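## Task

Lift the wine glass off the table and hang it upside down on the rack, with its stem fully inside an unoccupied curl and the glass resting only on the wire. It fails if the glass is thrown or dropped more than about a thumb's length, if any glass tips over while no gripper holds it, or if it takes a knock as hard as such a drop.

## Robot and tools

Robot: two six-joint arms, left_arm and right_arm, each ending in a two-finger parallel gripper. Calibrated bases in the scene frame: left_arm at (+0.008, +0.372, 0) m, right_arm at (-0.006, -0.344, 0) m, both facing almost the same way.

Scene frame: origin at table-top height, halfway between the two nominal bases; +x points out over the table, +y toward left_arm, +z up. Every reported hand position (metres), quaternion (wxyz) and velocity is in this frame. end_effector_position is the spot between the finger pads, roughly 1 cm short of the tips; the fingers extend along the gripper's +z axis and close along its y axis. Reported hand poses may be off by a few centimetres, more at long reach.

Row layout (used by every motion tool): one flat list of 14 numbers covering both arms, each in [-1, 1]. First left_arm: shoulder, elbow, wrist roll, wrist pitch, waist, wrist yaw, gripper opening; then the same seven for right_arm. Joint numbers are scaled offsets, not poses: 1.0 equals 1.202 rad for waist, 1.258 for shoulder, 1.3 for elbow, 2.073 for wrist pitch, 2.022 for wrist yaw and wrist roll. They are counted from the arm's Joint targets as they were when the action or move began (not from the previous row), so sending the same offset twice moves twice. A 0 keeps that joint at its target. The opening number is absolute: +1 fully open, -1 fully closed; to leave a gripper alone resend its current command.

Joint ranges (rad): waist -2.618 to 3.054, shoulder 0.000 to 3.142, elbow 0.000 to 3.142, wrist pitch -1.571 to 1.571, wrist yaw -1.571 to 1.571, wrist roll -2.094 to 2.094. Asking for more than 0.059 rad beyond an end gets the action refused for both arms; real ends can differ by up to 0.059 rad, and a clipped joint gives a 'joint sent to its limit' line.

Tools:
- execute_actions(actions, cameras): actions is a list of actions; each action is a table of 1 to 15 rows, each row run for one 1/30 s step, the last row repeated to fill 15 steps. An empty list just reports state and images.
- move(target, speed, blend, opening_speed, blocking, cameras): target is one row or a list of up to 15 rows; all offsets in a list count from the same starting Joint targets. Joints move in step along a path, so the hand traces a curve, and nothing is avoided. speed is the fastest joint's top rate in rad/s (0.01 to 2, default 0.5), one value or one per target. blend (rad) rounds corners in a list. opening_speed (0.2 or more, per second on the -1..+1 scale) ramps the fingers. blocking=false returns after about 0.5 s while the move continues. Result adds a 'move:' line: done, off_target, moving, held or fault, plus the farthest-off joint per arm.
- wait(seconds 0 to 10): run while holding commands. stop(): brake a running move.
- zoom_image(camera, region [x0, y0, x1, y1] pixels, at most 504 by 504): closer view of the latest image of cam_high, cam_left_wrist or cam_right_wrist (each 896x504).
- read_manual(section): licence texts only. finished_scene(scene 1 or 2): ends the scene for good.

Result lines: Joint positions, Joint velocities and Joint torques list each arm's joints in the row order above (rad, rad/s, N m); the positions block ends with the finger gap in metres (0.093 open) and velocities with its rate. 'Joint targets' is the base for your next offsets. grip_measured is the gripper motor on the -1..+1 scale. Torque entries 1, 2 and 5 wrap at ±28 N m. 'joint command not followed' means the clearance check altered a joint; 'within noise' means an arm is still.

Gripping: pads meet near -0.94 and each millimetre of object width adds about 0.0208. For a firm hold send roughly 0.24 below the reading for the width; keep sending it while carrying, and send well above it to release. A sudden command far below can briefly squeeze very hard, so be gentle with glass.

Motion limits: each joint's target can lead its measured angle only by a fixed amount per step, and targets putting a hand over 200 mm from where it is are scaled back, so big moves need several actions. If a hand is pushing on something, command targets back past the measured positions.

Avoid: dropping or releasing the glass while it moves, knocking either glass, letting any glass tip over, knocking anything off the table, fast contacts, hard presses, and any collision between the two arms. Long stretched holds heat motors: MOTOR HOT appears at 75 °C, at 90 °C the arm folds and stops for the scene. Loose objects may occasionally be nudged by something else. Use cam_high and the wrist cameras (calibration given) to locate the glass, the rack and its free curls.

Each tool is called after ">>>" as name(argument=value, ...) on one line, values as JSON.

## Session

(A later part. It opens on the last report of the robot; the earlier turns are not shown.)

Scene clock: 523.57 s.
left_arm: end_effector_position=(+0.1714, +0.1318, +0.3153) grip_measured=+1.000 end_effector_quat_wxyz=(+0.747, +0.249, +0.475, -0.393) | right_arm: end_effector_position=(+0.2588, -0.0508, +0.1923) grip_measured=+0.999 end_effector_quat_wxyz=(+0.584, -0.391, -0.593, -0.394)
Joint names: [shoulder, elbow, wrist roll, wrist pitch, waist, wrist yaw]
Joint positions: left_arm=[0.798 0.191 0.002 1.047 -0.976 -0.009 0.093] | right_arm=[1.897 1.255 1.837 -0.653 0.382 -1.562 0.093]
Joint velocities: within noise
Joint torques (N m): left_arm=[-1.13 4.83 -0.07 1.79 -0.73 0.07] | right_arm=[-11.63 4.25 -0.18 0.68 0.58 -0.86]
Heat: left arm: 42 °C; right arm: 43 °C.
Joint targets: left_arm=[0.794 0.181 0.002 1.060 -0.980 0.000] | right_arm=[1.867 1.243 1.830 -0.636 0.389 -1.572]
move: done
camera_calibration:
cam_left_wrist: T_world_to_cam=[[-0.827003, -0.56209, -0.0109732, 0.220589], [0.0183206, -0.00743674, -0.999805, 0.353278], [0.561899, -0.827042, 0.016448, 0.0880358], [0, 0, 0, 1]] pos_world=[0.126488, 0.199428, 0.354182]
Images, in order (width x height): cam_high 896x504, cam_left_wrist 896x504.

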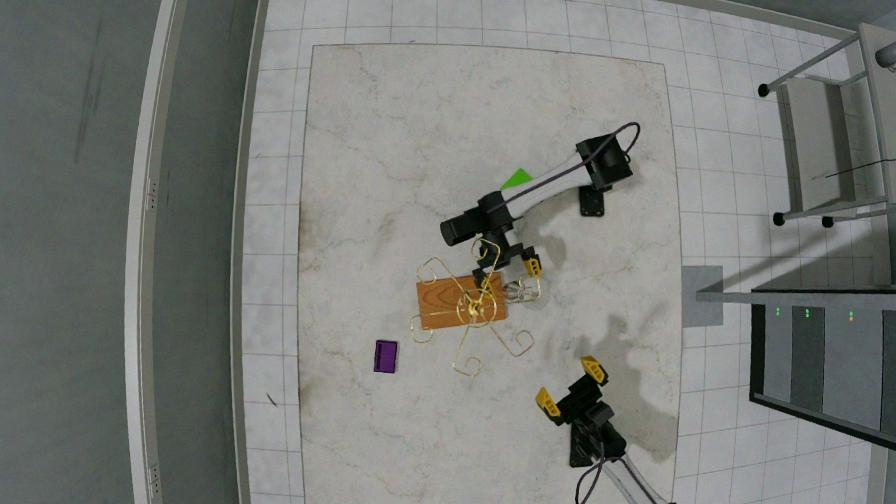

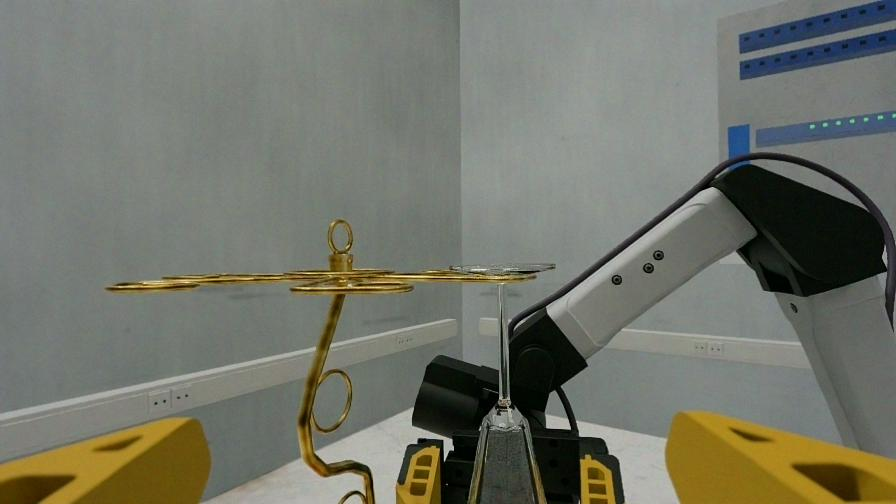

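>>> move(target=[[0,0,0,0,0,0,1,-0.0443,-0.0568,0,0.0088,-0.0713,0,1],[0,0,0,0,0,0,1,-0.0979,-0.1231,0,0.0178,-0.1462,0,1],[0,0,0,0,0,0,1,-0.2483,-0.2868,0,0.0292,-0.3140,0,1]], speed=0.15, blend=0.02, cameras=["cam_high","cam_left_wrist"])

>>> zoom_image(camera="cam_high", region=[500, 260, 560, 320])

>>> zoom_image(camera="cam_left_wrist", region=[300, 200, 700, 500])

Scene clock: 557.13 s.
left_arm: end_effector_position=(+0.1714, +0.1318, +0.3153) grip_measured=+1.000 end_effector_quat_wxyz=(+0.747, +0.249, +0.475, -0.393) | right_arm: end_effector_position=(+0.2577, -0.1671, +0.1949) grip_measured=+0.999 end_effector_quat_wxyz=(+0.501, -0.489, -0.514, -0.495)
Joint names: [shoulder, elbow, wrist roll, wrist pitch, waist, wrist yaw]
Joint positions: left_arm=[0.798 0.191 0.002 1.047 -0.976 -0.009 0.093] | right_arm=[1.575 0.882 1.837 -0.594 0.018 -1.563 0.093]
Joint velocities: within noise
Joint torques (N m): left_arm=[-0.96 4.79 -0.04 1.77 -0.75 0.16] | right_arm=[-7.77 4.29 -0.13 0.73 -0.77 -0.89]
Heat: left arm: 43 °C; right arm: 42 °C.
Joint targets: left_arm=[0.794 0.181 0.002 1.060 -0.980 0.000] | right_arm=[1.555 0.870 1.830 -0.576 0.012 -1.572]
move: done
camera_calibration:
cam_left_wrist: T_world_to_cam=[[-0.827003, -0.56209, -0.0109732, 0.220589], [0.0183206, -0.00743674, -0.999805, 0.353278], [0.561899, -0.827042, 0.016448, 0.0880358], [0, 0, 0, 1]] pos_world=[0.126488, 0.199428, 0.354182]
Images, in order (width x height): cam_high 896x504, cam_left_wrist 896x504.

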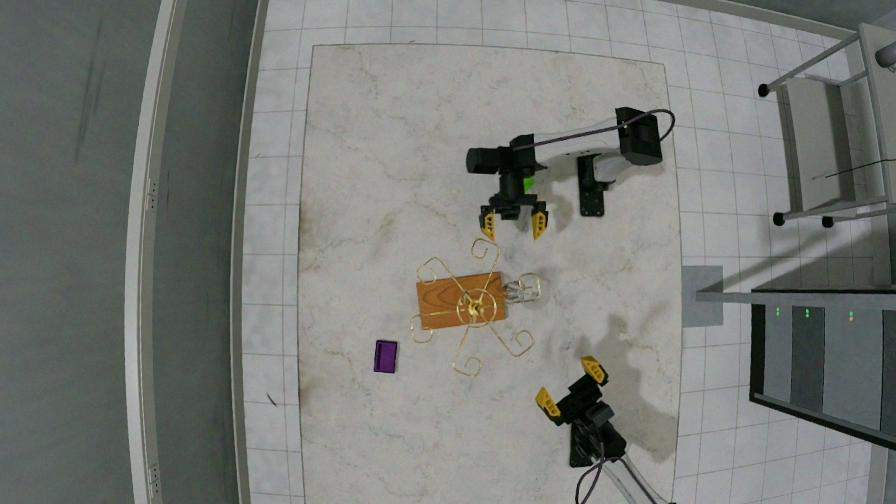

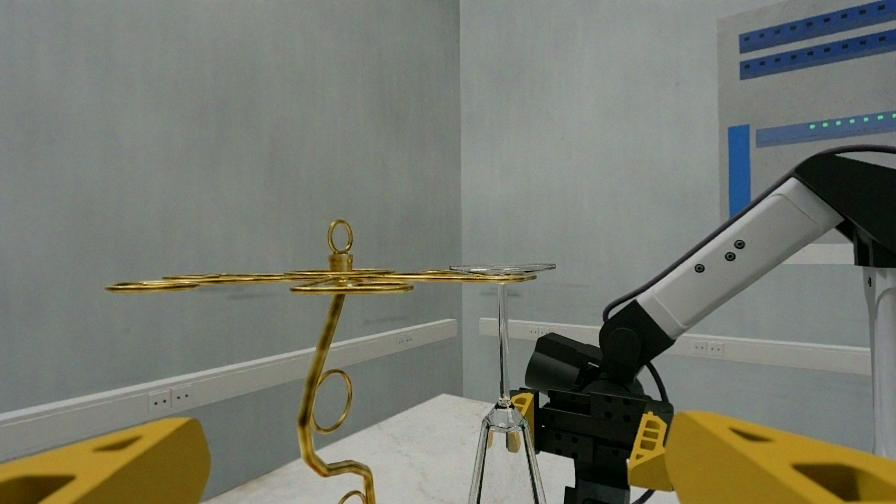

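Scaled by 8.400 from the camera's 896x504 image, which has a finer 1280x720 frame.

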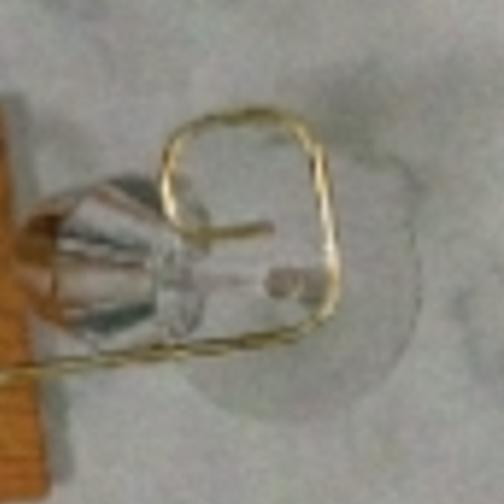

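Scaled by 1.260 from the camera's 896x504 image, which has a finer 1280x720 frame.

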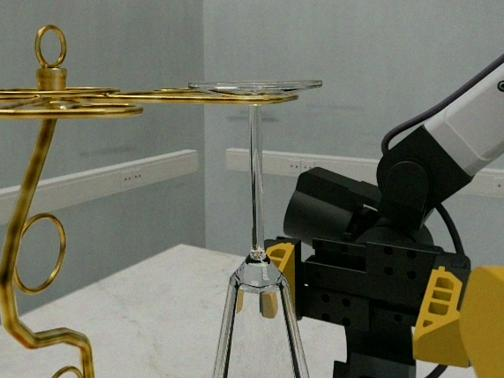

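Hanging steadily, and the gripper is clear.

>>> finished_scene(scene=2)

The scene is finished: the task was done.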